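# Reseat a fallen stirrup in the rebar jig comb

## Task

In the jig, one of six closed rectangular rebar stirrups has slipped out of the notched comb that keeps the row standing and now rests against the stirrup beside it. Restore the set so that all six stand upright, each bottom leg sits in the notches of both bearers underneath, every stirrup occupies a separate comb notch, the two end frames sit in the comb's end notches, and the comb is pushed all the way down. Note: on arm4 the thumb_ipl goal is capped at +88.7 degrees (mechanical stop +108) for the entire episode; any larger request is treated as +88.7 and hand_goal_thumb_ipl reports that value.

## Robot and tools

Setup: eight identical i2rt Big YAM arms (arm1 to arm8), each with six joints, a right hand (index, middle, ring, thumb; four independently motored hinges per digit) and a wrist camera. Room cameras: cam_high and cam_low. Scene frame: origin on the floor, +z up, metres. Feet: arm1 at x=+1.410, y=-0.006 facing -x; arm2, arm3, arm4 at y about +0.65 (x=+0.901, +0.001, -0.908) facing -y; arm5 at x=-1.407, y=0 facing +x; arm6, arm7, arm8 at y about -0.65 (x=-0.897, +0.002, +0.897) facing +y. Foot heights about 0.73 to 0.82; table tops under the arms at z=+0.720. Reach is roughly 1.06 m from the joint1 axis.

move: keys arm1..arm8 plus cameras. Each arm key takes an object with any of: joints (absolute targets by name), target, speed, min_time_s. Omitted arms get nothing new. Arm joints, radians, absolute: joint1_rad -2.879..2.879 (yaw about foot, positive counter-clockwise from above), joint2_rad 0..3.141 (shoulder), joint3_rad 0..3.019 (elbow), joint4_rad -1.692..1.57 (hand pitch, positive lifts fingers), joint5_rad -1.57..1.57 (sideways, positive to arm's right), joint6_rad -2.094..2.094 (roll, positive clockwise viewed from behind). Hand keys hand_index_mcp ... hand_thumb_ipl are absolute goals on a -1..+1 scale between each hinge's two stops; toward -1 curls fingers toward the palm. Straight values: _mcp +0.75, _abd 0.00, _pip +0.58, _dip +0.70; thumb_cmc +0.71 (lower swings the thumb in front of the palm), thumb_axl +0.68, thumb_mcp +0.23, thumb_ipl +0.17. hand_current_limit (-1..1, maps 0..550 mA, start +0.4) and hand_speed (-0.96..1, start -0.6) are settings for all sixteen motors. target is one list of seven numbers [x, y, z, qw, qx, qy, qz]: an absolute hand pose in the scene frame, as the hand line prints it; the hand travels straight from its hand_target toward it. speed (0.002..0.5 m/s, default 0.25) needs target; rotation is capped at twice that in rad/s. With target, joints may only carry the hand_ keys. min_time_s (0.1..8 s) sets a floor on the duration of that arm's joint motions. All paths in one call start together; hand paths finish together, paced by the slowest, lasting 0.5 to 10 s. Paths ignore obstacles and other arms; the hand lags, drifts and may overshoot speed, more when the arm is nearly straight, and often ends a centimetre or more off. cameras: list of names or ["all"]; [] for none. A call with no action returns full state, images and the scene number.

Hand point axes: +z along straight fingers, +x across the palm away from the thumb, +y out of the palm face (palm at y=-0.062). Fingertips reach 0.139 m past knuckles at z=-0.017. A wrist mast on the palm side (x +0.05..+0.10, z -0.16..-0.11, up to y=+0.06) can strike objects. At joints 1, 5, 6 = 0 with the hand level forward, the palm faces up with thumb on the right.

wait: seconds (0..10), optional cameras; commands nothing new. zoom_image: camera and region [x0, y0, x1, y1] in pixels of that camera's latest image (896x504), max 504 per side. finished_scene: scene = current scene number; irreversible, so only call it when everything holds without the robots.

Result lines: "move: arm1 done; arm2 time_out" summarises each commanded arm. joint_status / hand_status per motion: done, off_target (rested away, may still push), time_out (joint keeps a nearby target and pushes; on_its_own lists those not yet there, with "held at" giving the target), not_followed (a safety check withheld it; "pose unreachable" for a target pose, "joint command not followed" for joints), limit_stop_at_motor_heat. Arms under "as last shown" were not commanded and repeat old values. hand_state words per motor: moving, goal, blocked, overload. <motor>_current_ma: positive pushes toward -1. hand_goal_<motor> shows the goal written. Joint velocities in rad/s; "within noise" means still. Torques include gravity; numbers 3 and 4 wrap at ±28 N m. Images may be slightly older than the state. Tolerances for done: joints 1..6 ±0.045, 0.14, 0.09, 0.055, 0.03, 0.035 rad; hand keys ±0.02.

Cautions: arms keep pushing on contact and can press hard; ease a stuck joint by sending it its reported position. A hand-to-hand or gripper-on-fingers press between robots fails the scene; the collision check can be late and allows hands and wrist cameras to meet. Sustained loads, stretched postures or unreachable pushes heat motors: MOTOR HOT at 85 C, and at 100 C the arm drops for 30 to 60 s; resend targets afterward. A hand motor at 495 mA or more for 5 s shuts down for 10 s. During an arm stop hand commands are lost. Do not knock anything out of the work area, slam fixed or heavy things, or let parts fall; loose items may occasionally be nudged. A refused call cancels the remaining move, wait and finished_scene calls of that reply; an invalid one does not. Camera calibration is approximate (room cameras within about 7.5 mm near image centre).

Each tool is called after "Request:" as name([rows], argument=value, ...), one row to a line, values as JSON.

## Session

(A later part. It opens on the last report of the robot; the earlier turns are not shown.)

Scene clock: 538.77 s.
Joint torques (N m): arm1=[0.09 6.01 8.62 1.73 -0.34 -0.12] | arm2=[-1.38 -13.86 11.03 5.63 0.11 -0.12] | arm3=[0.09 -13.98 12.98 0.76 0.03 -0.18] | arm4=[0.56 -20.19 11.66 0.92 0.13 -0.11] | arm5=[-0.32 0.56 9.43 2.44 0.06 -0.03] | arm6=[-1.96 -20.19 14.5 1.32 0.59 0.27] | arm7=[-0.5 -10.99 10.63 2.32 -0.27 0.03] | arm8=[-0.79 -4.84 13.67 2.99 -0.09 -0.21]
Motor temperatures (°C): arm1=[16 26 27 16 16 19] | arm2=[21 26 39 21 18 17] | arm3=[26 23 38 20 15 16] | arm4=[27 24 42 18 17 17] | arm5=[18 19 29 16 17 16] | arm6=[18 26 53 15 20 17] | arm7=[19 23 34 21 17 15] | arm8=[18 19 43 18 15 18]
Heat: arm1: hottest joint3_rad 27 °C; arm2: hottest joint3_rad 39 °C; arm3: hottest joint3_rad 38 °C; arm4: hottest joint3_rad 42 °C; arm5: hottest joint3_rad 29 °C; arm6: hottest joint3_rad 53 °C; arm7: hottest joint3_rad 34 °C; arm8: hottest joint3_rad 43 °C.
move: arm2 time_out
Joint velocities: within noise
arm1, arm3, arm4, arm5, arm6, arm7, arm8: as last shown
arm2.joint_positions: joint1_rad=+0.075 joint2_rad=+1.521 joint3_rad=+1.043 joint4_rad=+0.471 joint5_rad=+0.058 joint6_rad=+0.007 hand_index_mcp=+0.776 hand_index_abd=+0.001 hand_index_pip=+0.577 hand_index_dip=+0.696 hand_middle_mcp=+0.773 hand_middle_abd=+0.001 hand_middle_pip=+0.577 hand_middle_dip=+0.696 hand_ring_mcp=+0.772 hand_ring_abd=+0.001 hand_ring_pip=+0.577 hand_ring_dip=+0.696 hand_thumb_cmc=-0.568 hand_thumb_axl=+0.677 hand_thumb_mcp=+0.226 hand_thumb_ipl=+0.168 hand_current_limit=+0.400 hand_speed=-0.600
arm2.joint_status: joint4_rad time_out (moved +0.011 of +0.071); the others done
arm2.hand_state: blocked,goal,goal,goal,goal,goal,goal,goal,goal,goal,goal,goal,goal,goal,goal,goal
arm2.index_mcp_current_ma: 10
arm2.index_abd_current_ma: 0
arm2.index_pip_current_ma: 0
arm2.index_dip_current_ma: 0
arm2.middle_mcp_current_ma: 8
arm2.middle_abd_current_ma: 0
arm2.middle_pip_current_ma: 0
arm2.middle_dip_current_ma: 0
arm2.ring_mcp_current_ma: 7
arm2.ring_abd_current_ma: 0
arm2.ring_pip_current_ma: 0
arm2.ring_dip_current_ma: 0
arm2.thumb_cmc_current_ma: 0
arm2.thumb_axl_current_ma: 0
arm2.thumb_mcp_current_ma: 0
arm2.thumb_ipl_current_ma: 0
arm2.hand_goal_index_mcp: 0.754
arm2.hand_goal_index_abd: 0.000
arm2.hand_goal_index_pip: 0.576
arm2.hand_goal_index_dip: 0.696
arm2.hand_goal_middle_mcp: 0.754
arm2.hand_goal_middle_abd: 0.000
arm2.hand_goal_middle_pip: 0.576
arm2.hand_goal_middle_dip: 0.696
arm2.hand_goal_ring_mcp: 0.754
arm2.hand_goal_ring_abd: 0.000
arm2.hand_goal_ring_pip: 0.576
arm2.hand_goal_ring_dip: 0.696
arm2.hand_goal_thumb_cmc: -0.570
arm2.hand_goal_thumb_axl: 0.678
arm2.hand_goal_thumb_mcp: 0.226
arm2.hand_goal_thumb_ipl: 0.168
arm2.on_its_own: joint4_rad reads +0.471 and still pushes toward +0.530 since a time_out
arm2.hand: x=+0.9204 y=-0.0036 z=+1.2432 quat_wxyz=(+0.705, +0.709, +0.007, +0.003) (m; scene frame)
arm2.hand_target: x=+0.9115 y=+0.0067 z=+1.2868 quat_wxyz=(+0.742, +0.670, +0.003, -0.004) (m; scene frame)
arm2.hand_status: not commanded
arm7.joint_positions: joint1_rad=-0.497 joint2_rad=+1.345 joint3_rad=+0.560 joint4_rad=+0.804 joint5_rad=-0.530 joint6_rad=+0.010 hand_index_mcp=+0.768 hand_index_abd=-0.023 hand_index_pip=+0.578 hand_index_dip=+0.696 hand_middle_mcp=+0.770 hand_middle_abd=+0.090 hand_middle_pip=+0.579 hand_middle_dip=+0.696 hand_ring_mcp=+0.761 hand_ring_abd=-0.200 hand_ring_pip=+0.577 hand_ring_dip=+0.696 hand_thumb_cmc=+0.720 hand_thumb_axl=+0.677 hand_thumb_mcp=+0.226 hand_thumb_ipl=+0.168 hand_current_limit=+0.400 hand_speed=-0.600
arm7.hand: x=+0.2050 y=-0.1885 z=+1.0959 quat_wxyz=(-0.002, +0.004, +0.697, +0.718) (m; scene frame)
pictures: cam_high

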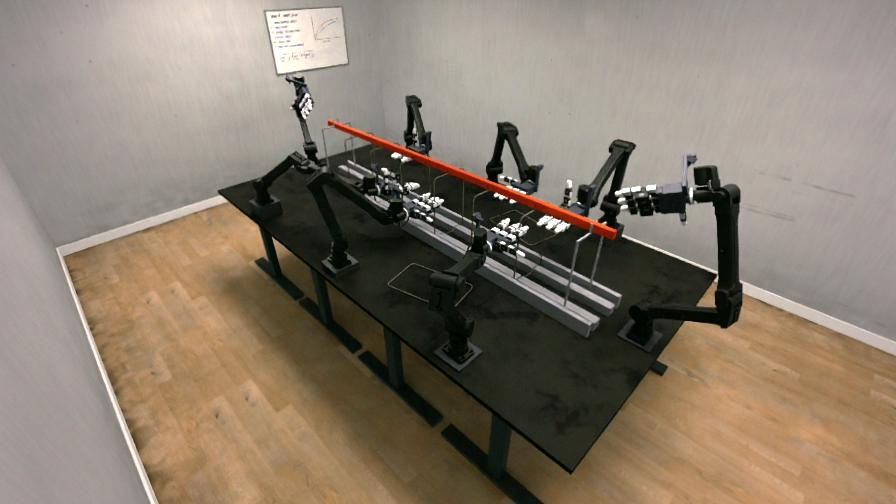

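Request:
wait(seconds=0.1, cameras=["arm7_cam_wrist","arm8_cam_wrist","arm5_cam_wrist","arm1_cam_wrist"])

Scene clock: 541.33 s.
Joint torques (N m): arm1=[0.73 5.71 8.91 1.69 -0.33 -0.1] | arm2=[-1.38 -13.8 11.03 5.63 0.1 -0.11] | arm3=[0.09 -13.98 12.98 0.76 0.03 -0.18] | arm4=[0.44 -19.66 11.84 0.99 0.09 -0.11] | arm5=[-0.32 0.56 9.43 2.43 0.06 -0.03] | arm6=[-1.96 -20.19 14.49 1.32 0.59 0.27] | arm7=[-0.5 -10.75 10.65 2.25 -0.28 0.03] | arm8=[-0.73 -4.95 13.64 3.03 -0.08 -0.22]
Motor temperatures (°C): arm1=[16 26 27 16 16 19] | arm2=[21 26 39 21 18 17] | arm3=[26 23 39 20 15 16] | arm4=[27 24 42 18 17 17] | arm5=[18 19 29 16 17 16] | arm6=[18 26 53 15 20 17] | arm7=[19 23 34 21 17 15] | arm8=[18 19 43 18 15 18]
Heat: arm1: hottest joint3_rad 27 °C; arm2: hottest joint3_rad 39 °C; arm3: hottest joint3_rad 39 °C; arm4: hottest joint3_rad 42 °C; arm5: hottest joint3_rad 29 °C; arm6: hottest joint3_rad 53 °C; arm7: hottest joint3_rad 34 °C; arm8: hottest joint3_rad 43 °C.
Joint velocities: within noise
arm1.joint_positions: joint1_rad=-0.255 joint2_rad=+0.577 joint3_rad=+1.767 joint4_rad=-1.583 joint5_rad=-0.468 joint6_rad=+0.886 hand_index_mcp=+0.755 hand_index_abd=+0.001 hand_index_pip=+0.577 hand_index_dip=+0.696 hand_middle_mcp=+0.755 hand_middle_abd=+0.001 hand_middle_pip=+0.577 hand_middle_dip=+0.696 hand_ring_mcp=+0.756 hand_ring_abd=+0.001 hand_ring_pip=+0.577 hand_ring_dip=+0.696 hand_thumb_cmc=+0.715 hand_thumb_axl=+0.677 hand_thumb_mcp=+0.226 hand_thumb_ipl=+0.168 hand_current_limit=+0.400 hand_speed=-0.600
arm1.joint_status: not commanded
arm1.hand_state: goal,goal,goal,goal,goal,goal,goal,goal,goal,goal,goal,goal,goal,goal,goal,goal
arm1.index_mcp_current_ma: 0
arm1.index_abd_current_ma: 0
arm1.index_pip_current_ma: 0
arm1.index_dip_current_ma: 0
arm1.middle_mcp_current_ma: 0
arm1.middle_abd_current_ma: 0
arm1.middle_pip_current_ma: 0
arm1.middle_dip_current_ma: 0
arm1.ring_mcp_current_ma: 0
arm1.ring_abd_current_ma: 0
arm1.ring_pip_current_ma: 0
arm1.ring_dip_current_ma: 0
arm1.thumb_cmc_current_ma: 0
arm1.thumb_axl_current_ma: 0
arm1.thumb_mcp_current_ma: 0
arm1.thumb_ipl_current_ma: 0
arm1.hand_goal_index_mcp: 0.754
arm1.hand_goal_index_abd: 0.000
arm1.hand_goal_index_pip: 0.576
arm1.hand_goal_index_dip: 0.696
arm1.hand_goal_middle_mcp: 0.754
arm1.hand_goal_middle_abd: 0.000
arm1.hand_goal_middle_pip: 0.576
arm1.hand_goal_middle_dip: 0.696
arm1.hand_goal_ring_mcp: 0.754
arm1.hand_goal_ring_abd: 0.000
arm1.hand_goal_ring_pip: 0.576
arm1.hand_goal_ring_dip: 0.696
arm1.hand_goal_thumb_cmc: 0.714
arm1.hand_goal_thumb_axl: 0.678
arm1.hand_goal_thumb_mcp: 0.226
arm1.hand_goal_thumb_ipl: 0.168
arm1.hand: x=+1.2665 y=+0.0303 z=+1.4081 quat_wxyz=(+0.568, +0.297, -0.764, -0.067) (m; scene frame)
arm1.hand_target: x=+1.2701 y=+0.0299 z=+1.4197 quat_wxyz=(+0.573, +0.298, -0.760, -0.075) (m; scene frame)
arm1.hand_status: not commanded
arm2.joint_positions: joint1_rad=+0.075 joint2_rad=+1.521 joint3_rad=+1.043 joint4_rad=+0.471 joint5_rad=+0.058 joint6_rad=+0.007 hand_index_mcp=+0.776 hand_index_abd=+0.001 hand_index_pip=+0.577 hand_index_dip=+0.696 hand_middle_mcp=+0.773 hand_middle_abd=+0.001 hand_middle_pip=+0.577 hand_middle_dip=+0.696 hand_ring_mcp=+0.772 hand_ring_abd=+0.001 hand_ring_pip=+0.577 hand_ring_dip=+0.696 hand_thumb_cmc=-0.568 hand_thumb_axl=+0.677 hand_thumb_mcp=+0.226 hand_thumb_ipl=+0.168 hand_current_limit=+0.400 hand_speed=-0.600
arm2.joint_status: joint4_rad time_out (moved +0.011 of +0.071); the others done
arm2.hand_state: blocked,goal,goal,goal,goal,goal,goal,goal,goal,goal,goal,goal,goal,goal,goal,goal
arm2.index_mcp_current_ma: 10
arm2.index_abd_current_ma: 0
arm2.index_pip_current_ma: 0
arm2.index_dip_current_ma: 0
arm2.middle_mcp_current_ma: 8
arm2.middle_abd_current_ma: 0
arm2.middle_pip_current_ma: 0
arm2.middle_dip_current_ma: 0
arm2.ring_mcp_current_ma: 7
arm2.ring_abd_current_ma: 0
arm2.ring_pip_current_ma: 0
arm2.ring_dip_current_ma: 0
arm2.thumb_cmc_current_ma: 0
arm2.thumb_axl_current_ma: 0
arm2.thumb_mcp_current_ma: 0
arm2.thumb_ipl_current_ma: 0
arm2.hand_goal_index_mcp: 0.754
arm2.hand_goal_index_abd: 0.000
arm2.hand_goal_index_pip: 0.576
arm2.hand_goal_index_dip: 0.696
arm2.hand_goal_middle_mcp: 0.754
arm2.hand_goal_middle_abd: 0.000
arm2.hand_goal_middle_pip: 0.576
arm2.hand_goal_middle_dip: 0.696
arm2.hand_goal_ring_mcp: 0.754
arm2.hand_goal_ring_abd: 0.000
arm2.hand_goal_ring_pip: 0.576
arm2.hand_goal_ring_dip: 0.696
arm2.hand_goal_thumb_cmc: -0.570
arm2.hand_goal_thumb_axl: 0.678
arm2.hand_goal_thumb_mcp: 0.226
arm2.hand_goal_thumb_ipl: 0.168
arm2.on_its_own: joint4_rad reads +0.471 and still pushes toward +0.530 since a time_out
arm2.hand: x=+0.9204 y=-0.0036 z=+1.2432 quat_wxyz=(+0.705, +0.709, +0.007, +0.003) (m; scene frame)
arm2.hand_target: x=+0.9115 y=+0.0067 z=+1.2868 quat_wxyz=(+0.742, +0.670, +0.003, -0.004) (m; scene frame)
arm2.hand_status: not commanded
arm3.joint_positions: joint1_rad=+1.087 joint2_rad=+1.883 joint3_rad=+1.388 joint4_rad=+0.471 joint5_rad=+1.048 joint6_rad=+0.016 hand_index_mcp=+0.764 hand_index_abd=-0.056 hand_index_pip=+0.577 hand_index_dip=+0.696 hand_middle_mcp=+0.764 hand_middle_abd=+0.052 hand_middle_pip=+0.577 hand_middle_dip=+0.696 hand_ring_mcp=+0.762 hand_ring_abd=-0.197 hand_ring_pip=+0.577 hand_ring_dip=+0.696 hand_thumb_cmc=+0.722 hand_thumb_axl=+0.677 hand_thumb_mcp=+0.226 hand_thumb_ipl=+0.168 hand_current_limit=+0.400 hand_speed=-0.600
arm3.joint_status: not commanded
arm3.hand_state: goal,blocked,goal,goal,goal,blocked,goal,goal,goal,goal,goal,goal,goal,goal,goal,goal
arm3.index_mcp_current_ma: 24
arm3.index_abd_current_ma: 117
arm3.index_pip_current_ma: 1
arm3.index_dip_current_ma: 0
arm3.middle_mcp_current_ma: 24
arm3.middle_abd_current_ma: -131
arm3.middle_pip_current_ma: 2
arm3.middle_dip_current_ma: 0
arm3.ring_mcp_current_ma: 18
arm3.ring_abd_current_ma: 5
arm3.ring_pip_current_ma: 1
arm3.ring_dip_current_ma: 0
arm3.thumb_cmc_current_ma: 17
arm3.thumb_axl_current_ma: -1
arm3.thumb_mcp_current_ma: 0
arm3.thumb_ipl_current_ma: 0
arm3.hand_goal_index_mcp: 0.754
arm3.hand_goal_index_abd: -0.100
arm3.hand_goal_index_pip: 0.576
arm3.hand_goal_index_dip: 0.696
arm3.hand_goal_middle_mcp: 0.754
arm3.hand_goal_middle_abd: 0.100
arm3.hand_goal_middle_pip: 0.576
arm3.hand_goal_middle_dip: 0.696
arm3.hand_goal_ring_mcp: 0.754
arm3.hand_goal_ring_abd: -0.200
arm3.hand_goal_ring_pip: 0.576
arm3.hand_goal_ring_dip: 0.696
arm3.hand_goal_thumb_cmc: 0.714
arm3.hand_goal_thumb_axl: 0.678
arm3.hand_goal_thumb_mcp: 0.226
arm3.hand_goal_thumb_ipl: 0.168
arm3.hand: x=+0.5090 y=+0.1846 z=+1.1705 quat_wxyz=(+0.708, +0.707, +0.000, +0.005) (m; scene frame)
arm3.hand_target: x=+0.5193 y=+0.1747 z=+1.1676 quat_wxyz=(+0.707, +0.707, +0.000, +0.000) (m; scene frame)
arm3.hand_status: not commanded
arm4.joint_positions: joint1_rad=+1.097 joint2_rad=+1.908 joint3_rad=+1.321 joint4_rad=+0.585 joint5_rad=+1.085 joint6_rad=-0.010 hand_index_mcp=+0.761 hand_index_abd=-0.097 hand_index_pip=+0.578 hand_index_dip=+0.697 hand_middle_mcp=+0.758 hand_middle_abd=+0.086 hand_middle_pip=+0.576 hand_middle_dip=+0.697 hand_ring_mcp=+0.761 hand_ring_abd=-0.197 hand_ring_pip=+0.577 hand_ring_dip=+0.696 hand_thumb_cmc=-0.567 hand_thumb_axl=+0.677 hand_thumb_mcp=+0.226 hand_thumb_ipl=+0.168 hand_current_limit=+0.400 hand_speed=-0.600
arm4.joint_status: not commanded
arm4.hand_state: goal,goal,goal,goal,goal,goal,goal,goal,goal,goal,goal,goal,goal,goal,goal,goal
arm4.index_mcp_current_ma: 30
arm4.index_abd_current_ma: 9
arm4.index_pip_current_ma: 8
arm4.index_dip_current_ma: 3
arm4.middle_mcp_current_ma: 17
arm4.middle_abd_current_ma: -49
arm4.middle_pip_current_ma: 1
arm4.middle_dip_current_ma: 2
arm4.ring_mcp_current_ma: 29
arm4.ring_abd_current_ma: 9
arm4.ring_pip_current_ma: 2
arm4.ring_dip_current_ma: 0
arm4.thumb_cmc_current_ma: 9
arm4.thumb_axl_current_ma: -3
arm4.thumb_mcp_current_ma: -1
arm4.thumb_ipl_current_ma: -1
arm4.hand_goal_index_mcp: 0.754
arm4.hand_goal_index_abd: -0.100
arm4.hand_goal_index_pip: 0.576
arm4.hand_goal_index_dip: 0.696
arm4.hand_goal_middle_mcp: 0.754
arm4.hand_goal_middle_abd: 0.100
arm4.hand_goal_middle_pip: 0.576
arm4.hand_goal_middle_dip: 0.696
arm4.hand_goal_ring_mcp: 0.754
arm4.hand_goal_ring_abd: -0.200
arm4.hand_goal_ring_pip: 0.576
arm4.hand_goal_ring_dip: 0.696
arm4.hand_goal_thumb_cmc: -0.570
arm4.hand_goal_thumb_axl: 0.678
arm4.hand_goal_thumb_mcp: 0.226
arm4.hand_goal_thumb_ipl: 0.168
arm4.hand: x=-0.4037 y=+0.1881 z=+1.1524 quat_wxyz=(+0.704, +0.710, -0.003, -0.005) (m; scene frame)
arm4.hand_target: x=-0.3871 y=+0.1908 z=+1.1608 quat_wxyz=(+0.707, +0.707, +0.000, +0.000) (m; scene frame)
arm4.hand_status: not commanded
arm5.joint_positions: joint1_rad=-0.432 joint2_rad=+0.645 joint3_rad=+1.439 joint4_rad=-1.339 joint5_rad=-0.024 joint6_rad=+1.060 hand_index_mcp=+0.755 hand_index_abd=+0.000 hand_index_pip=+0.577 hand_index_dip=+0.696 hand_middle_mcp=+0.755 hand_middle_abd=+0.000 hand_middle_pip=+0.577 hand_middle_dip=+0.696 hand_ring_mcp=+0.755 hand_ring_abd=+0.000 hand_ring_pip=+0.577 hand_ring_dip=+0.696 hand_thumb_cmc=+0.715 hand_thumb_axl=+0.677 hand_thumb_mcp=+0.226 hand_thumb_ipl=+0.168 hand_current_limit=+0.400 hand_speed=-0.600
arm5.joint_status: not commanded
arm5.hand_state: goal,goal,goal,goal,goal,goal,goal,goal,goal,goal,goal,goal,goal,goal,goal,goal
arm5.index_mcp_current_ma: 2
arm5.index_abd_current_ma: 0
arm5.index_pip_current_ma: 1
arm5.index_dip_current_ma: 0
arm5.middle_mcp_current_ma: 2
arm5.middle_abd_current_ma: 0
arm5.middle_pip_current_ma: 1
arm5.middle_dip_current_ma: 0
arm5.ring_mcp_current_ma: 2
arm5.ring_abd_current_ma: 0
arm5.ring_pip_current_ma: 1
arm5.ring_dip_current_ma: 0
arm5.thumb_cmc_current_ma: 2
arm5.thumb_axl_current_ma: -1
arm5.thumb_mcp_current_ma: 0
arm5.thumb_ipl_current_ma: -1
arm5.hand_goal_index_mcp: 0.754
arm5.hand_goal_index_abd: 0.000
arm5.hand_goal_index_pip: 0.576
arm5.hand_goal_index_dip: 0.696
arm5.hand_goal_middle_mcp: 0.754
arm5.hand_goal_middle_abd: 0.000
arm5.hand_goal_middle_pip: 0.576
arm5.hand_goal_middle_dip: 0.696
arm5.hand_goal_ring_mcp: 0.754
arm5.hand_goal_ring_abd: 0.000
arm5.hand_goal_ring_pip: 0.576
arm5.hand_goal_ring_dip: 0.696
arm5.hand_goal_thumb_cmc: 0.714
arm5.hand_goal_thumb_axl: 0.678
arm5.hand_goal_thumb_mcp: 0.226
arm5.hand_goal_thumb_ipl: 0.168
arm5.hand: x=-1.2037 y=-0.1706 z=+1.3222 quat_wxyz=(+0.202, +0.869, +0.061, +0.447) (m; scene frame)
arm5.hand_target: x=-1.2070 y=-0.1693 z=+1.3377 quat_wxyz=(+0.209, +0.860, +0.061, +0.461) (m; scene frame)
arm5.hand_status: not commanded
arm6.joint_positions: joint1_rad=-1.102 joint2_rad=+2.511 joint3_rad=+2.271 joint4_rad=+0.223 joint5_rad=-0.696 joint6_rad=-0.023 hand_index_mcp=+0.761 hand_index_abd=-0.095 hand_index_pip=+0.579 hand_index_dip=+0.696 hand_middle_mcp=+0.776 hand_middle_abd=+0.096 hand_middle_pip=+0.579 hand_middle_dip=+0.696 hand_ring_mcp=-0.499 hand_ring_abd=-0.201 hand_ring_pip=-0.199 hand_ring_dip=+0.696 hand_thumb_cmc=-0.571 hand_thumb_axl=+0.677 hand_thumb_mcp=+0.226 hand_thumb_ipl=+0.168 hand_current_limit=+0.400 hand_speed=-0.600
arm6.joint_status: not commanded
arm6.hand_state: goal,blocked,goal,goal,blocked,blocked,goal,goal,goal,goal,goal,goal,goal,goal,goal,goal
arm6.index_mcp_current_ma: 1
arm6.index_abd_current_ma: 10
arm6.index_pip_current_ma: 0
arm6.index_dip_current_ma: 0
arm6.middle_mcp_current_ma: 11
arm6.middle_abd_current_ma: -9
arm6.middle_pip_current_ma: 0
arm6.middle_dip_current_ma: 0
arm6.ring_mcp_current_ma: 0
arm6.ring_abd_current_ma: 0
arm6.ring_pip_current_ma: 0
arm6.ring_dip_current_ma: 0
arm6.thumb_cmc_current_ma: 0
arm6.thumb_axl_current_ma: 0
arm6.thumb_mcp_current_ma: 0
arm6.thumb_ipl_current_ma: 0
arm6.hand_goal_index_mcp: 0.754
arm6.hand_goal_index_abd: -0.120
arm6.hand_goal_index_pip: 0.576
arm6.hand_goal_index_dip: 0.696
arm6.hand_goal_middle_mcp: 0.754
arm6.hand_goal_middle_abd: 0.120
arm6.hand_goal_middle_pip: 0.576
arm6.hand_goal_middle_dip: 0.696
arm6.hand_goal_ring_mcp: -0.500
arm6.hand_goal_ring_abd: -0.200
arm6.hand_goal_ring_pip: -0.200
arm6.hand_goal_ring_dip: 0.696
arm6.hand_goal_thumb_cmc: -0.570
arm6.hand_goal_thumb_axl: 0.678
arm6.hand_goal_thumb_mcp: 0.226
arm6.hand_goal_thumb_ipl: 0.168
arm6.hand: x=-0.0874 y=-0.1272 z=+1.0971 quat_wxyz=(+0.136, +0.138, +0.697, +0.690) (m; scene frame)
arm6.hand_target: x=-0.0624 y=-0.1490 z=+1.0954 quat_wxyz=(+0.153, +0.154, +0.690, +0.690) (m; scene frame)
arm6.hand_status: not commanded
arm7.joint_positions: joint1_rad=-0.497 joint2_rad=+1.345 joint3_rad=+0.560 joint4_rad=+0.804 joint5_rad=-0.530 joint6_rad=+0.010 hand_index_mcp=+0.768 hand_index_abd=-0.023 hand_index_pip=+0.578 hand_index_dip=+0.696 hand_middle_mcp=+0.770 hand_middle_abd=+0.090 hand_middle_pip=+0.579 hand_middle_dip=+0.696 hand_ring_mcp=+0.761 hand_ring_abd=-0.200 hand_ring_pip=+0.577 hand_ring_dip=+0.696 hand_thumb_cmc=+0.720 hand_thumb_axl=+0.677 hand_thumb_mcp=+0.226 hand_thumb_ipl=+0.168 hand_current_limit=+0.400 hand_speed=-0.600
arm7.joint_status: not commanded
arm7.hand_state: goal,blocked,goal,goal,goal,blocked,goal,goal,goal,goal,goal,goal,goal,goal,goal,goal
arm7.index_mcp_current_ma: 60
arm7.index_abd_current_ma: 100
arm7.index_pip_current_ma: 8
arm7.index_dip_current_ma: 0
arm7.middle_mcp_current_ma: 70
arm7.middle_abd_current_ma: -193
arm7.middle_pip_current_ma: 10
arm7.middle_dip_current_ma: -1
arm7.ring_mcp_current_ma: 28
arm7.ring_abd_current_ma: -1
arm7.ring_pip_current_ma: 3
arm7.ring_dip_current_ma: 0
arm7.thumb_cmc_current_ma: 26
arm7.thumb_axl_current_ma: -3
arm7.thumb_mcp_current_ma: -1
arm7.thumb_ipl_current_ma: -1
arm7.hand_goal_index_mcp: 0.754
arm7.hand_goal_index_abd: -0.050
arm7.hand_goal_index_pip: 0.576
arm7.hand_goal_index_dip: 0.696
arm7.hand_goal_middle_mcp: 0.754
arm7.hand_goal_middle_abd: 0.140
arm7.hand_goal_middle_pip: 0.576
arm7.hand_goal_middle_dip: 0.696
arm7.hand_goal_ring_mcp: 0.754
arm7.hand_goal_ring_abd: -0.200
arm7.hand_goal_ring_pip: 0.576
arm7.hand_goal_ring_dip: 0.696
arm7.hand_goal_thumb_cmc: 0.714
arm7.hand_goal_thumb_axl: 0.678
arm7.hand_goal_thumb_mcp: 0.226
arm7.hand_goal_thumb_ipl: 0.168
arm7.hand: x=+0.2050 y=-0.1885 z=+1.0959 quat_wxyz=(-0.002, +0.004, +0.697, +0.718) (m; scene frame)
arm7.hand_target: x=+0.2059 y=-0.1883 z=+1.1090 quat_wxyz=(+0.000, +0.000, +0.688, +0.725) (m; scene frame)
arm7.hand_status: not commanded
arm8.joint_positions: joint1_rad=+0.413 joint2_rad=+0.957 joint3_rad=+0.597 joint4_rad=+0.357 joint5_rad=+0.419 joint6_rad=-0.013 hand_index_mcp=+0.763 hand_index_abd=-0.027 hand_index_pip=+0.577 hand_index_dip=+0.696 hand_middle_mcp=+0.762 hand_middle_abd=+0.059 hand_middle_pip=+0.577 hand_middle_dip=+0.696 hand_ring_mcp=+0.761 hand_ring_abd=-0.197 hand_ring_pip=+0.577 hand_ring_dip=+0.696 hand_thumb_cmc=+0.721 hand_thumb_axl=+0.677 hand_thumb_mcp=+0.225 hand_thumb_ipl=+0.168 hand_current_limit=+0.400 hand_speed=-0.600
arm8.joint_status: not commanded
arm8.hand_state: goal,blocked,goal,goal,goal,blocked,goal,goal,goal,goal,goal,goal,goal,goal,goal,goal
arm8.index_mcp_current_ma: 45
arm8.index_abd_current_ma: 202
arm8.index_pip_current_ma: 4
arm8.index_dip_current_ma: 0
arm8.middle_mcp_current_ma: 43
arm8.middle_abd_current_ma: -178
arm8.middle_pip_current_ma: 4
arm8.middle_dip_current_ma: 0
arm8.ring_mcp_current_ma: 38
arm8.ring_abd_current_ma: 14
arm8.ring_pip_current_ma: 4
arm8.ring_dip_current_ma: 0
arm8.thumb_cmc_current_ma: 33
arm8.thumb_axl_current_ma: -4
arm8.thumb_mcp_current_ma: -4
arm8.thumb_ipl_current_ma: -2
arm8.hand_goal_index_mcp: 0.754
arm8.hand_goal_index_abd: -0.074
arm8.hand_goal_index_pip: 0.576
arm8.hand_goal_index_dip: 0.696
arm8.hand_goal_middle_mcp: 0.754
arm8.hand_goal_middle_abd: 0.100
arm8.hand_goal_middle_pip: 0.576
arm8.hand_goal_middle_dip: 0.696
arm8.hand_goal_ring_mcp: 0.754
arm8.hand_goal_ring_abd: -0.200
arm8.hand_goal_ring_pip: 0.576
arm8.hand_goal_ring_dip: 0.696
arm8.hand_goal_thumb_cmc: 0.714
arm8.hand_goal_thumb_axl: 0.678
arm8.hand_goal_thumb_mcp: 0.226
arm8.hand_goal_thumb_ipl: 0.168
arm8.hand: x=+0.7930 y=-0.2054 z=+1.1632 quat_wxyz=(+0.003, -0.011, +0.706, +0.708) (m; scene frame)
arm8.hand_target: x=+0.7969 y=-0.2021 z=+1.1961 quat_wxyz=(+0.000, +0.000, +0.685, +0.728) (m; scene frame)
arm8.hand_status: not commanded
wait: 0.10 s; at rest from the start
pictures: arm1_cam_wrist, arm5_cam_wrist, arm7_cam_wrist, arm8_cam_wrist
camera_calibration:
arm1_cam_wrist: T_world_to_cam=[[-0.109755, 0.921923, -0.3715, 0.667466], [0.951173, -0.0110612, -0.308461, -0.821081], [-0.288487, -0.387215, -0.875694, 1.73065], [0, 0, 0, 1]] pos_world=[1.35352, 0.0456996, 1.51021]
arm7_cam_wrist: T_world_to_cam=[[0.799806, -0.0127479, 0.600124, -0.792094], [0.392676, -0.745058, -0.53916, 0.318959], [0.454, 0.666877, -0.590896, 0.800608], [0, 0, 0, 1]] pos_world=[0.144797, -0.306362, 1.1204]
arm8_cam_wrist: T_world_to_cam=[[0.774565, 0.0756177, 0.627957, -1.2875], [0.492457, -0.695125, -0.523724, 0.0351558], [0.396906, 0.714901, -0.575658, 0.62721], [0, 0, 0, 1]] pos_world=[0.730997, -0.326597, 1.18797]

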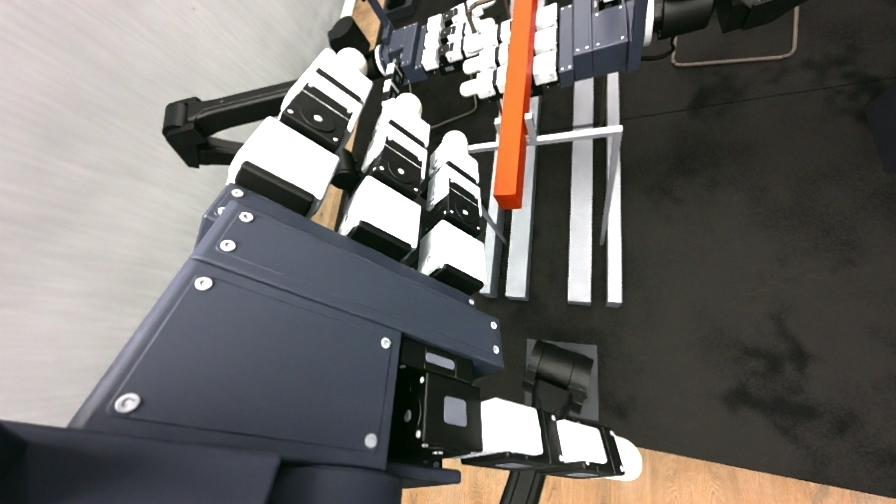

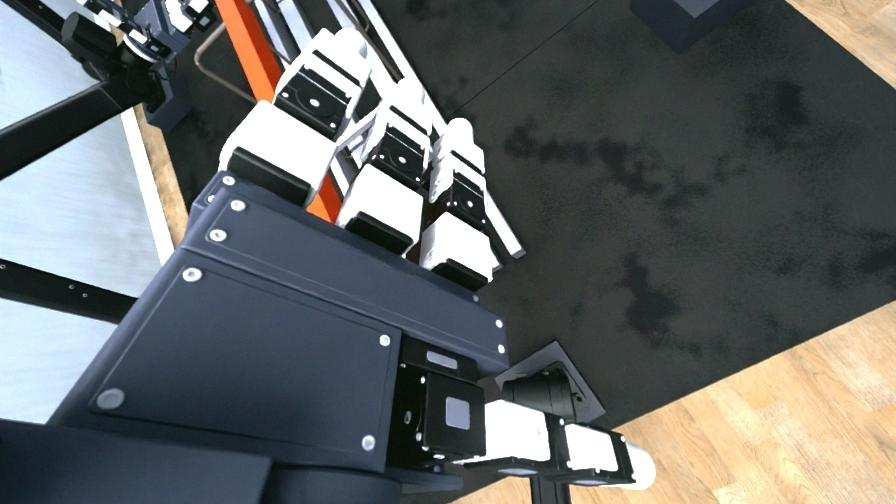

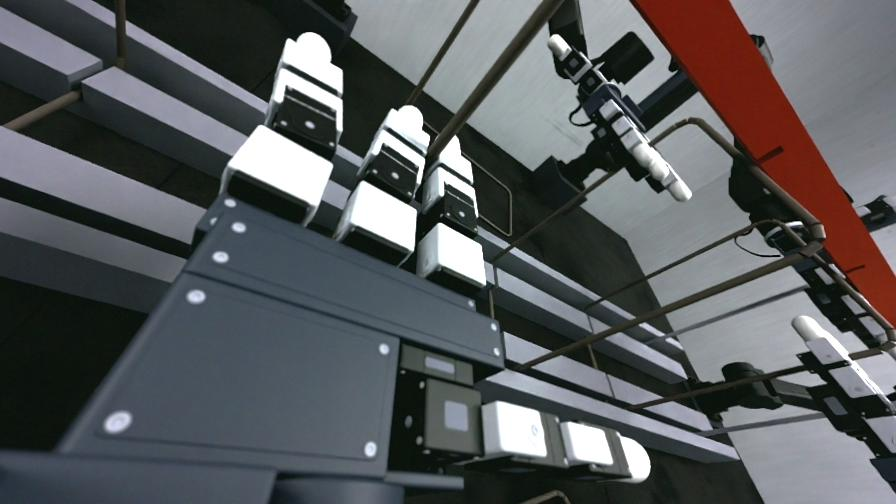

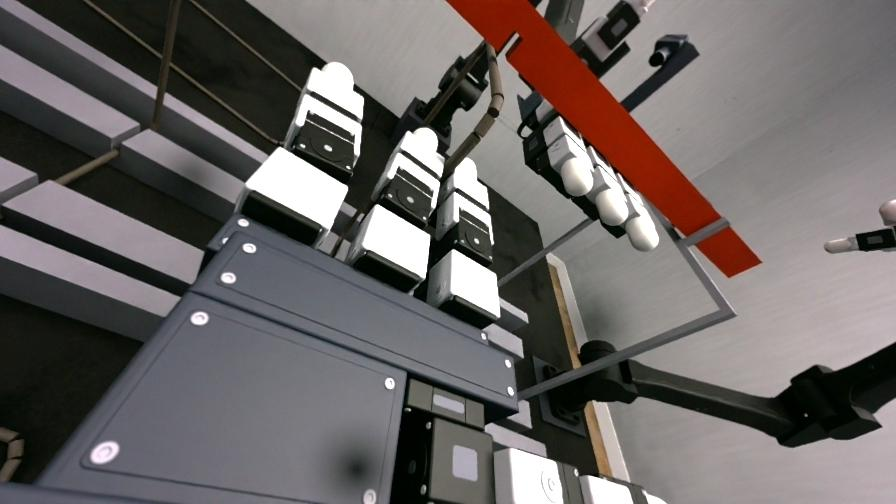

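Request:
move(arm2={"joints":{"joint4_rad":0.55,"joint3_rad":1.08},"min_time_s":1.0}, arm7={"joints":{"hand_index_abd":-0.02,"hand_middle_abd":0.17}}, cameras=["cam_high"])

Request:
zoom_image(camera="cam_high", region=[425, 165, 455, 195])

Scene clock: 552.00 s.
Joint torques (N m): arm1=[-0.09 5.48 8.72 1.72 -0.32 -0.11] | arm2=[-1.32 -14.04 11.77 5.98 0.11 -0.12] | arm3=[0.09 -13.98 12.98 0.76 0.03 -0.18] | arm4=[0.85 -19.78 11.66 1.18 0.11 -0.11] | arm5=[-0.32 0.56 9.43 2.44 0.06 -0.03] | arm6=[-1.96 -20.19 14.49 1.32 0.59 0.27] | arm7=[-0.56 -10.75 10.61 2.28 -0.25 0.03] | arm8=[-0.73 -4.84 13.65 3.02 -0.08 -0.21]
Motor temperatures (°C): arm1=[16 26 27 16 16 19] | arm2=[21 26 38 21 18 17] | arm3=[26 23 39 20 15 16] | arm4=[27 24 43 17 17 17] | arm5=[18 19 29 16 17 16] | arm6=[18 26 53 15 20 17] | arm7=[19 22 33 21 17 15] | arm8=[18 19 43 18 15 18]
Heat: arm1: hottest joint3_rad 27 °C; arm2: hottest joint3_rad 38 °C; arm3: hottest joint3_rad 39 °C; arm4: hottest joint3_rad 43 °C; arm5: hottest joint3_rad 29 °C; arm6: hottest joint3_rad 53 °C; arm7: hottest joint3_rad 33 °C; arm8: hottest joint3_rad 43 °C.
move: arm2 time_out; arm7 off_target
Joint velocities: within noise
arm1, arm3, arm4, arm5, arm6, arm8: as last shown
arm2.joint_positions: joint1_rad=+0.075 joint2_rad=+1.524 joint3_rad=+1.043 joint4_rad=+0.482 joint5_rad=+0.058 joint6_rad=+0.007 hand_index_mcp=+0.776 hand_index_abd=+0.001 hand_index_pip=+0.577 hand_index_dip=+0.696 hand_middle_mcp=+0.773 hand_middle_abd=+0.001 hand_middle_pip=+0.577 hand_middle_dip=+0.696 hand_ring_mcp=+0.772 hand_ring_abd=+0.001 hand_ring_pip=+0.577 hand_ring_dip=+0.696 hand_thumb_cmc=-0.568 hand_thumb_axl=+0.677 hand_thumb_mcp=+0.226 hand_thumb_ipl=+0.168 hand_current_limit=+0.400 hand_speed=-0.600
arm2.joint_status: joint4_rad time_out (moved +0.012 of +0.079); the others done
arm2.hand_state: blocked,goal,goal,goal,goal,goal,goal,goal,goal,goal,goal,goal,goal,goal,goal,goal
arm2.index_mcp_current_ma: 10
arm2.index_abd_current_ma: 0
arm2.index_pip_current_ma: 0
arm2.index_dip_current_ma: 0
arm2.middle_mcp_current_ma: 8
arm2.middle_abd_current_ma: 0
arm2.middle_pip_current_ma: 0
arm2.middle_dip_current_ma: 0
arm2.ring_mcp_current_ma: 7
arm2.ring_abd_current_ma: 0
arm2.ring_pip_current_ma: 0
arm2.ring_dip_current_ma: 0
arm2.thumb_cmc_current_ma: 0
arm2.thumb_axl_current_ma: 0
arm2.thumb_mcp_current_ma: 0
arm2.thumb_ipl_current_ma: 0
arm2.hand_goal_index_mcp: 0.754
arm2.hand_goal_index_abd: 0.000
arm2.hand_goal_index_pip: 0.576
arm2.hand_goal_index_dip: 0.696
arm2.hand_goal_middle_mcp: 0.754
arm2.hand_goal_middle_abd: 0.000
arm2.hand_goal_middle_pip: 0.576
arm2.hand_goal_middle_dip: 0.696
arm2.hand_goal_ring_mcp: 0.754
arm2.hand_goal_ring_abd: 0.000
arm2.hand_goal_ring_pip: 0.576
arm2.hand_goal_ring_dip: 0.696
arm2.hand_goal_thumb_cmc: -0.570
arm2.hand_goal_thumb_axl: 0.678
arm2.hand_goal_thumb_mcp: 0.226
arm2.hand_goal_thumb_ipl: 0.168
arm2.on_its_own: joint4_rad reads +0.482 and still pushes toward +0.550 since a time_out
arm2.hand: x=+0.9204 y=-0.0036 z=+1.2440 quat_wxyz=(+0.708, +0.706, +0.007, +0.003) (m; scene frame)
arm2.hand_target: x=+0.9115 y=+0.0086 z=+1.2973 quat_wxyz=(+0.752, +0.659, +0.003, -0.004) (m; scene frame)
arm2.hand_status: not commanded
arm7.joint_positions: joint1_rad=-0.497 joint2_rad=+1.345 joint3_rad=+0.560 joint4_rad=+0.804 joint5_rad=-0.530 joint6_rad=+0.010 hand_index_mcp=+0.768 hand_index_abd=-0.003 hand_index_pip=+0.578 hand_index_dip=+0.696 hand_middle_mcp=+0.770 hand_middle_abd=+0.109 hand_middle_pip=+0.579 hand_middle_dip=+0.696 hand_ring_mcp=+0.761 hand_ring_abd=-0.200 hand_ring_pip=+0.577 hand_ring_dip=+0.696 hand_thumb_cmc=+0.720 hand_thumb_axl=+0.677 hand_thumb_mcp=+0.226 hand_thumb_ipl=+0.168 hand_current_limit=+0.400 hand_speed=-0.600
arm7.joint_status: hand_middle_abd off_target (ended at +0.109, target +0.170); the others done
arm7.hand_state: goal,goal,goal,goal,goal,blocked,goal,goal,goal,goal,goal,goal,goal,goal,goal,goal
arm7.index_mcp_current_ma: 60
arm7.index_abd_current_ma: 63
arm7.index_pip_current_ma: 8
arm7.index_dip_current_ma: 0
arm7.middle_mcp_current_ma: 72
arm7.middle_abd_current_ma: -237
arm7.middle_pip_current_ma: 11
arm7.middle_dip_current_ma: -1
arm7.ring_mcp_current_ma: 28
arm7.ring_abd_current_ma: -1
arm7.ring_pip_current_ma: 3
arm7.ring_dip_current_ma: 0
arm7.thumb_cmc_current_ma: 26
arm7.thumb_axl_current_ma: -3
arm7.thumb_mcp_current_ma: -1
arm7.thumb_ipl_current_ma: -1
arm7.hand_goal_index_mcp: 0.754
arm7.hand_goal_index_abd: -0.020
arm7.hand_goal_index_pip: 0.576
arm7.hand_goal_index_dip: 0.696
arm7.hand_goal_middle_mcp: 0.754
arm7.hand_goal_middle_abd: 0.170
arm7.hand_goal_middle_pip: 0.576
arm7.hand_goal_middle_dip: 0.696
arm7.hand_goal_ring_mcp: 0.754
arm7.hand_goal_ring_abd: -0.200
arm7.hand_goal_ring_pip: 0.576
arm7.hand_goal_ring_dip: 0.696
arm7.hand_goal_thumb_cmc: 0.714
arm7.hand_goal_thumb_axl: 0.678
arm7.hand_goal_thumb_mcp: 0.226
arm7.hand_goal_thumb_ipl: 0.168
arm7.hand: x=+0.2049 y=-0.1885 z=+1.0959 quat_wxyz=(-0.002, +0.004, +0.697, +0.718) (m; scene frame)
arm7.hand_target: x=+0.2059 y=-0.1883 z=+1.1090 quat_wxyz=(+0.000, +0.000, +0.688, +0.725) (m; scene frame)
arm7.hand_status: not commanded
pictures: cam_high

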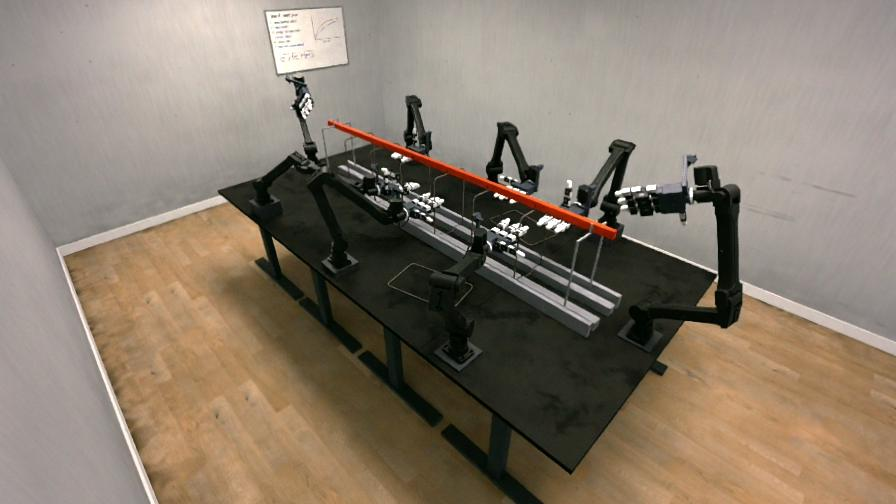

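Scaled by 16.800.

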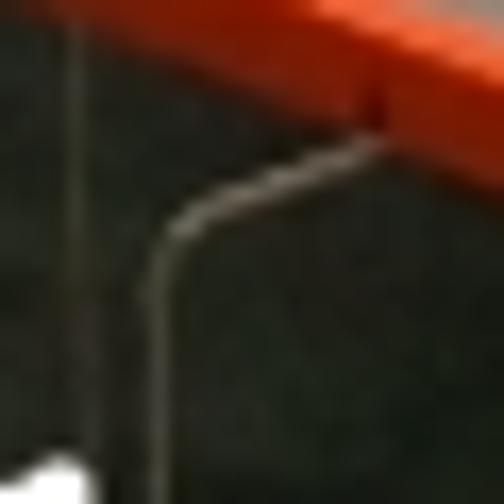

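Request:
move(arm7={"joints":{"hand_index_abd":-0.01,"hand_middle_abd":0.18}})

Request:
move(arm2={"joints":{"joint4_rad":0.46,"joint3_rad":1.06},"min_time_s":1.0}, cameras=["cam_high","arm3_cam_wrist"])

Request:
zoom_image(camera="cam_high", region=[425, 165, 455, 195])

Request:
zoom_image(camera="arm3_cam_wrist", region=[430, 10, 490, 70])

Scene clock: 553.33 s.
Joint torques (N m): arm1=[0.38 5.54 8.85 1.74 -0.3 -0.13] | arm2=[-1.26 -14.04 11.75 5.98 0.11 -0.11] | arm3=[0.09 -13.98 12.98 0.76 0.03 -0.18] | arm4=[0.32 -20.48 11.64 1.2 0.17 -0.15] | arm5=[-0.32 0.56 9.43 2.44 0.06 -0.03] | arm6=[-1.96 -20.19 14.49 1.33 0.58 0.27] | arm7=[-0.62 -10.81 10.58 2.28 -0.25 0.02] | arm8=[-0.79 -4.95 13.67 2.99 -0.08 -0.21]
Motor temperatures (°C): arm1=[16 26 27 16 16 19] | arm2=[21 26 38 21 18 17] | arm3=[26 23 39 20 15 16] | arm4=[27 24 43 17 17 17] | arm5=[18 19 29 16 17 16] | arm6=[18 26 53 15 20 17] | arm7=[19 22 33 21 17 15] | arm8=[18 19 43 18 15 18]
Heat: arm1: hottest joint3_rad 27 °C; arm2: hottest joint3_rad 38 °C; arm3: hottest joint3_rad 39 °C; arm4: hottest joint3_rad 43 °C; arm5: hottest joint3_rad 29 °C; arm6: hottest joint3_rad 53 °C; arm7: hottest joint3_rad 33 °C; arm8: hottest joint3_rad 43 °C.
move: arm7 off_target
Joint velocities: within noise
arm1, arm2, arm3, arm4, arm5, arm6, arm8: as last shown
arm2.on_its_own: joint4_rad reads +0.482 and still pushes toward +0.550 since a time_out
arm7.joint_positions: joint1_rad=-0.497 joint2_rad=+1.345 joint3_rad=+0.560 joint4_rad=+0.804 joint5_rad=-0.530 joint6_rad=+0.010 hand_index_mcp=+0.768 hand_index_abd=+0.006 hand_index_pip=+0.578 hand_index_dip=+0.696 hand_middle_mcp=+0.770 hand_middle_abd=+0.118 hand_middle_pip=+0.579 hand_middle_dip=+0.696 hand_ring_mcp=+0.761 hand_ring_abd=-0.200 hand_ring_pip=+0.577 hand_ring_dip=+0.696 hand_thumb_cmc=+0.720 hand_thumb_axl=+0.677 hand_thumb_mcp=+0.226 hand_thumb_ipl=+0.168 hand_current_limit=+0.400 hand_speed=-0.600
arm7.joint_status: hand_middle_abd off_target (ended at +0.118, target +0.180); the others done
arm7.hand_state: goal,goal,goal,goal,goal,blocked,goal,goal,goal,goal,goal,goal,goal,goal,goal,goal
arm7.index_mcp_current_ma: 60
arm7.index_abd_current_ma: 57
arm7.index_pip_current_ma: 8
arm7.index_dip_current_ma: 0
arm7.middle_mcp_current_ma: 72
arm7.middle_abd_current_ma: -245
arm7.middle_pip_current_ma: 11
arm7.middle_dip_current_ma: -1
arm7.ring_mcp_current_ma: 28
arm7.ring_abd_current_ma: -1
arm7.ring_pip_current_ma: 3
arm7.ring_dip_current_ma: 0
arm7.thumb_cmc_current_ma: 26
arm7.thumb_axl_current_ma: -3
arm7.thumb_mcp_current_ma: -1
arm7.thumb_ipl_current_ma: -1
arm7.hand_goal_index_mcp: 0.754
arm7.hand_goal_index_abd: -0.010
arm7.hand_goal_index_pip: 0.576
arm7.hand_goal_index_dip: 0.696
arm7.hand_goal_middle_mcp: 0.754
arm7.hand_goal_middle_abd: 0.180
arm7.hand_goal_middle_pip: 0.576
arm7.hand_goal_middle_dip: 0.696
arm7.hand_goal_ring_mcp: 0.754
arm7.hand_goal_ring_abd: -0.200
arm7.hand_goal_ring_pip: 0.576
arm7.hand_goal_ring_dip: 0.696
arm7.hand_goal_thumb_cmc: 0.714
arm7.hand_goal_thumb_axl: 0.678
arm7.hand_goal_thumb_mcp: 0.226
arm7.hand_goal_thumb_ipl: 0.168
arm7.hand: x=+0.2049 y=-0.1885 z=+1.0959 quat_wxyz=(-0.002, +0.004, +0.697, +0.718) (m; scene frame)
arm7.hand_target: x=+0.2059 y=-0.1883 z=+1.1090 quat_wxyz=(+0.000, +0.000, +0.688, +0.725) (m; scene frame)
arm7.hand_status: not commanded
pictures: none

Scene clock: 554.67 s.
Joint torques (N m): arm1=[0.03 6.07 8.88 1.59 -0.27 -0.13] | arm2=[-1.44 -13.86 10.37 2.85 0.1 -0.12] | arm3=[0.09 -13.98 12.98 0.76 0.03 -0.18] | arm4=[0.79 -20.31 11.74 1.13 0.11 -0.16] | arm5=[-0.32 0.56 9.42 2.44 0.06 -0.03] | arm6=[-1.96 -20.19 14.49 1.33 0.59 0.27] | arm7=[-0.62 -10.81 10.62 2.25 -0.25 0.01] | arm8=[-0.85 -4.89 13.65 3.03 -0.09 -0.21]
Motor temperatures (°C): arm1=[16 26 27 16 16 19] | arm2=[21 26 38 21 18 17] | arm3=[26 23 39 20 15 16] | arm4=[27 24 43 17 17 17] | arm5=[18 19 29 16 17 16] | arm6=[18 26 53 15 20 17] | arm7=[19 22 33 21 17 15] | arm8=[18 19 43 18 15 18]
Heat: arm1: hottest joint3_rad 27 °C; arm2: hottest joint3_rad 38 °C; arm3: hottest joint3_rad 39 °C; arm4: hottest joint3_rad 43 °C; arm5: hottest joint3_rad 29 °C; arm6: hottest joint3_rad 53 °C; arm7: hottest joint3_rad 33 °C; arm8: hottest joint3_rad 43 °C.
move: arm2 done
Joint velocities: arm1=[within noise] | arm2=[within noise] | arm3=[within noise] | arm4=[within noise] | arm5=[0.005 0.005 -0.017 -0.012 0.007 -0.154] | arm6=[within noise] | arm7=[within noise] | arm8=[within noise]
arm1, arm3, arm4, arm5, arm6, arm7, arm8: as last shown
arm2.joint_positions: joint1_rad=+0.075 joint2_rad=+1.523 joint3_rad=+1.043 joint4_rad=+0.463 joint5_rad=+0.058 joint6_rad=+0.007 hand_index_mcp=+0.776 hand_index_abd=+0.001 hand_index_pip=+0.577 hand_index_dip=+0.696 hand_middle_mcp=+0.773 hand_middle_abd=+0.001 hand_middle_pip=+0.577 hand_middle_dip=+0.696 hand_ring_mcp=+0.772 hand_ring_abd=+0.001 hand_ring_pip=+0.577 hand_ring_dip=+0.696 hand_thumb_cmc=-0.568 hand_thumb_axl=+0.677 hand_thumb_mcp=+0.226 hand_thumb_ipl=+0.168 hand_current_limit=+0.400 hand_speed=-0.600
arm2.joint_status: all done
arm2.hand_state: blocked,goal,goal,goal,goal,goal,goal,goal,goal,goal,goal,goal,goal,goal,goal,goal
arm2.index_mcp_current_ma: 10
arm2.index_abd_current_ma: 0
arm2.index_pip_current_ma: 0
arm2.index_dip_current_ma: 0
arm2.middle_mcp_current_ma: 8
arm2.middle_abd_current_ma: 0
arm2.middle_pip_current_ma: 0
arm2.middle_dip_current_ma: 0
arm2.ring_mcp_current_ma: 7
arm2.ring_abd_current_ma: 0
arm2.ring_pip_current_ma: 0
arm2.ring_dip_current_ma: 0
arm2.thumb_cmc_current_ma: 0
arm2.thumb_axl_current_ma: 0
arm2.thumb_mcp_current_ma: 0
arm2.thumb_ipl_current_ma: 0
arm2.hand_goal_index_mcp: 0.754
arm2.hand_goal_index_abd: 0.000
arm2.hand_goal_index_pip: 0.576
arm2.hand_goal_index_dip: 0.696
arm2.hand_goal_middle_mcp: 0.754
arm2.hand_goal_middle_abd: 0.000
arm2.hand_goal_middle_pip: 0.576
arm2.hand_goal_middle_dip: 0.696
arm2.hand_goal_ring_mcp: 0.754
arm2.hand_goal_ring_abd: 0.000
arm2.hand_goal_ring_pip: 0.576
arm2.hand_goal_ring_dip: 0.696
arm2.hand_goal_thumb_cmc: -0.570
arm2.hand_goal_thumb_axl: 0.678
arm2.hand_goal_thumb_mcp: 0.226
arm2.hand_goal_thumb_ipl: 0.168
arm2.hand: x=+0.9204 y=-0.0047 z=+1.2402 quat_wxyz=(+0.702, +0.712, +0.007, +0.003) (m; scene frame)
arm2.hand_target: x=+0.9115 y=+0.0004 z=+1.2643 quat_wxyz=(+0.715, +0.699, +0.005, -0.006) (m; scene frame)
arm2.hand_status: not commanded
arm7.index_abd_current_ma: 58
pictures: arm3_cam_wrist, cam_high
camera_calibration:
arm3_cam_wrist: T_world_to_cam=[[-0.772972, 0.0494343, 0.632512, -0.330132], [-0.422369, 0.703824, -0.571171, 0.705602], [-0.473412, -0.708652, -0.523156, 1.11718], [0, 0, 0, 1]] pos_world=[0.571727, 0.311391, 1.19629]

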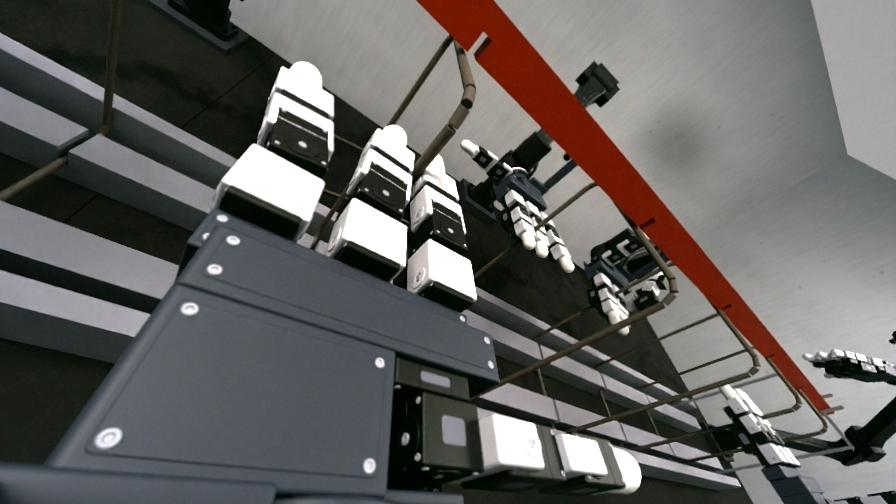

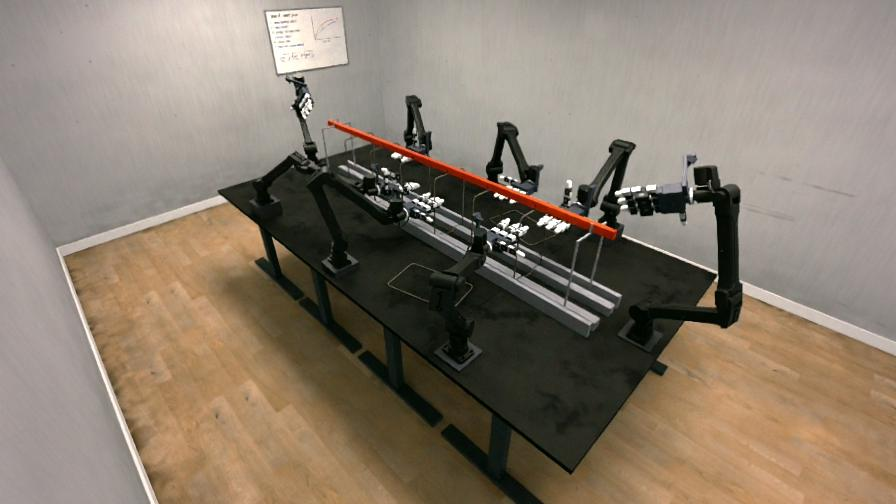

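Scaled by 16.800.

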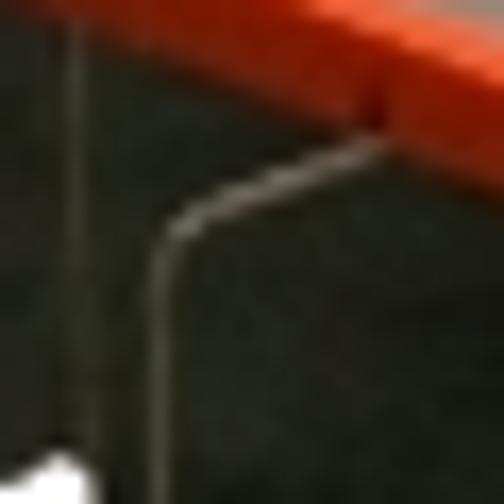

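Scaled by 8.400.

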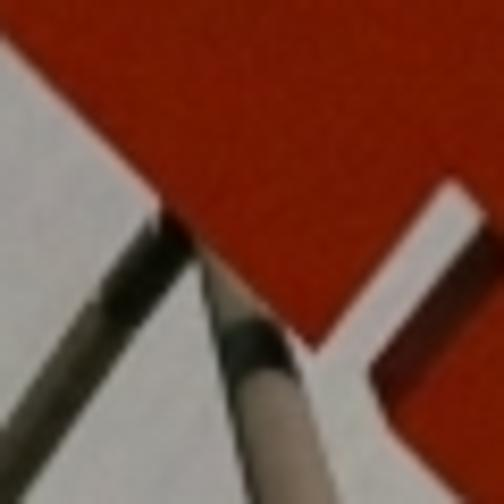

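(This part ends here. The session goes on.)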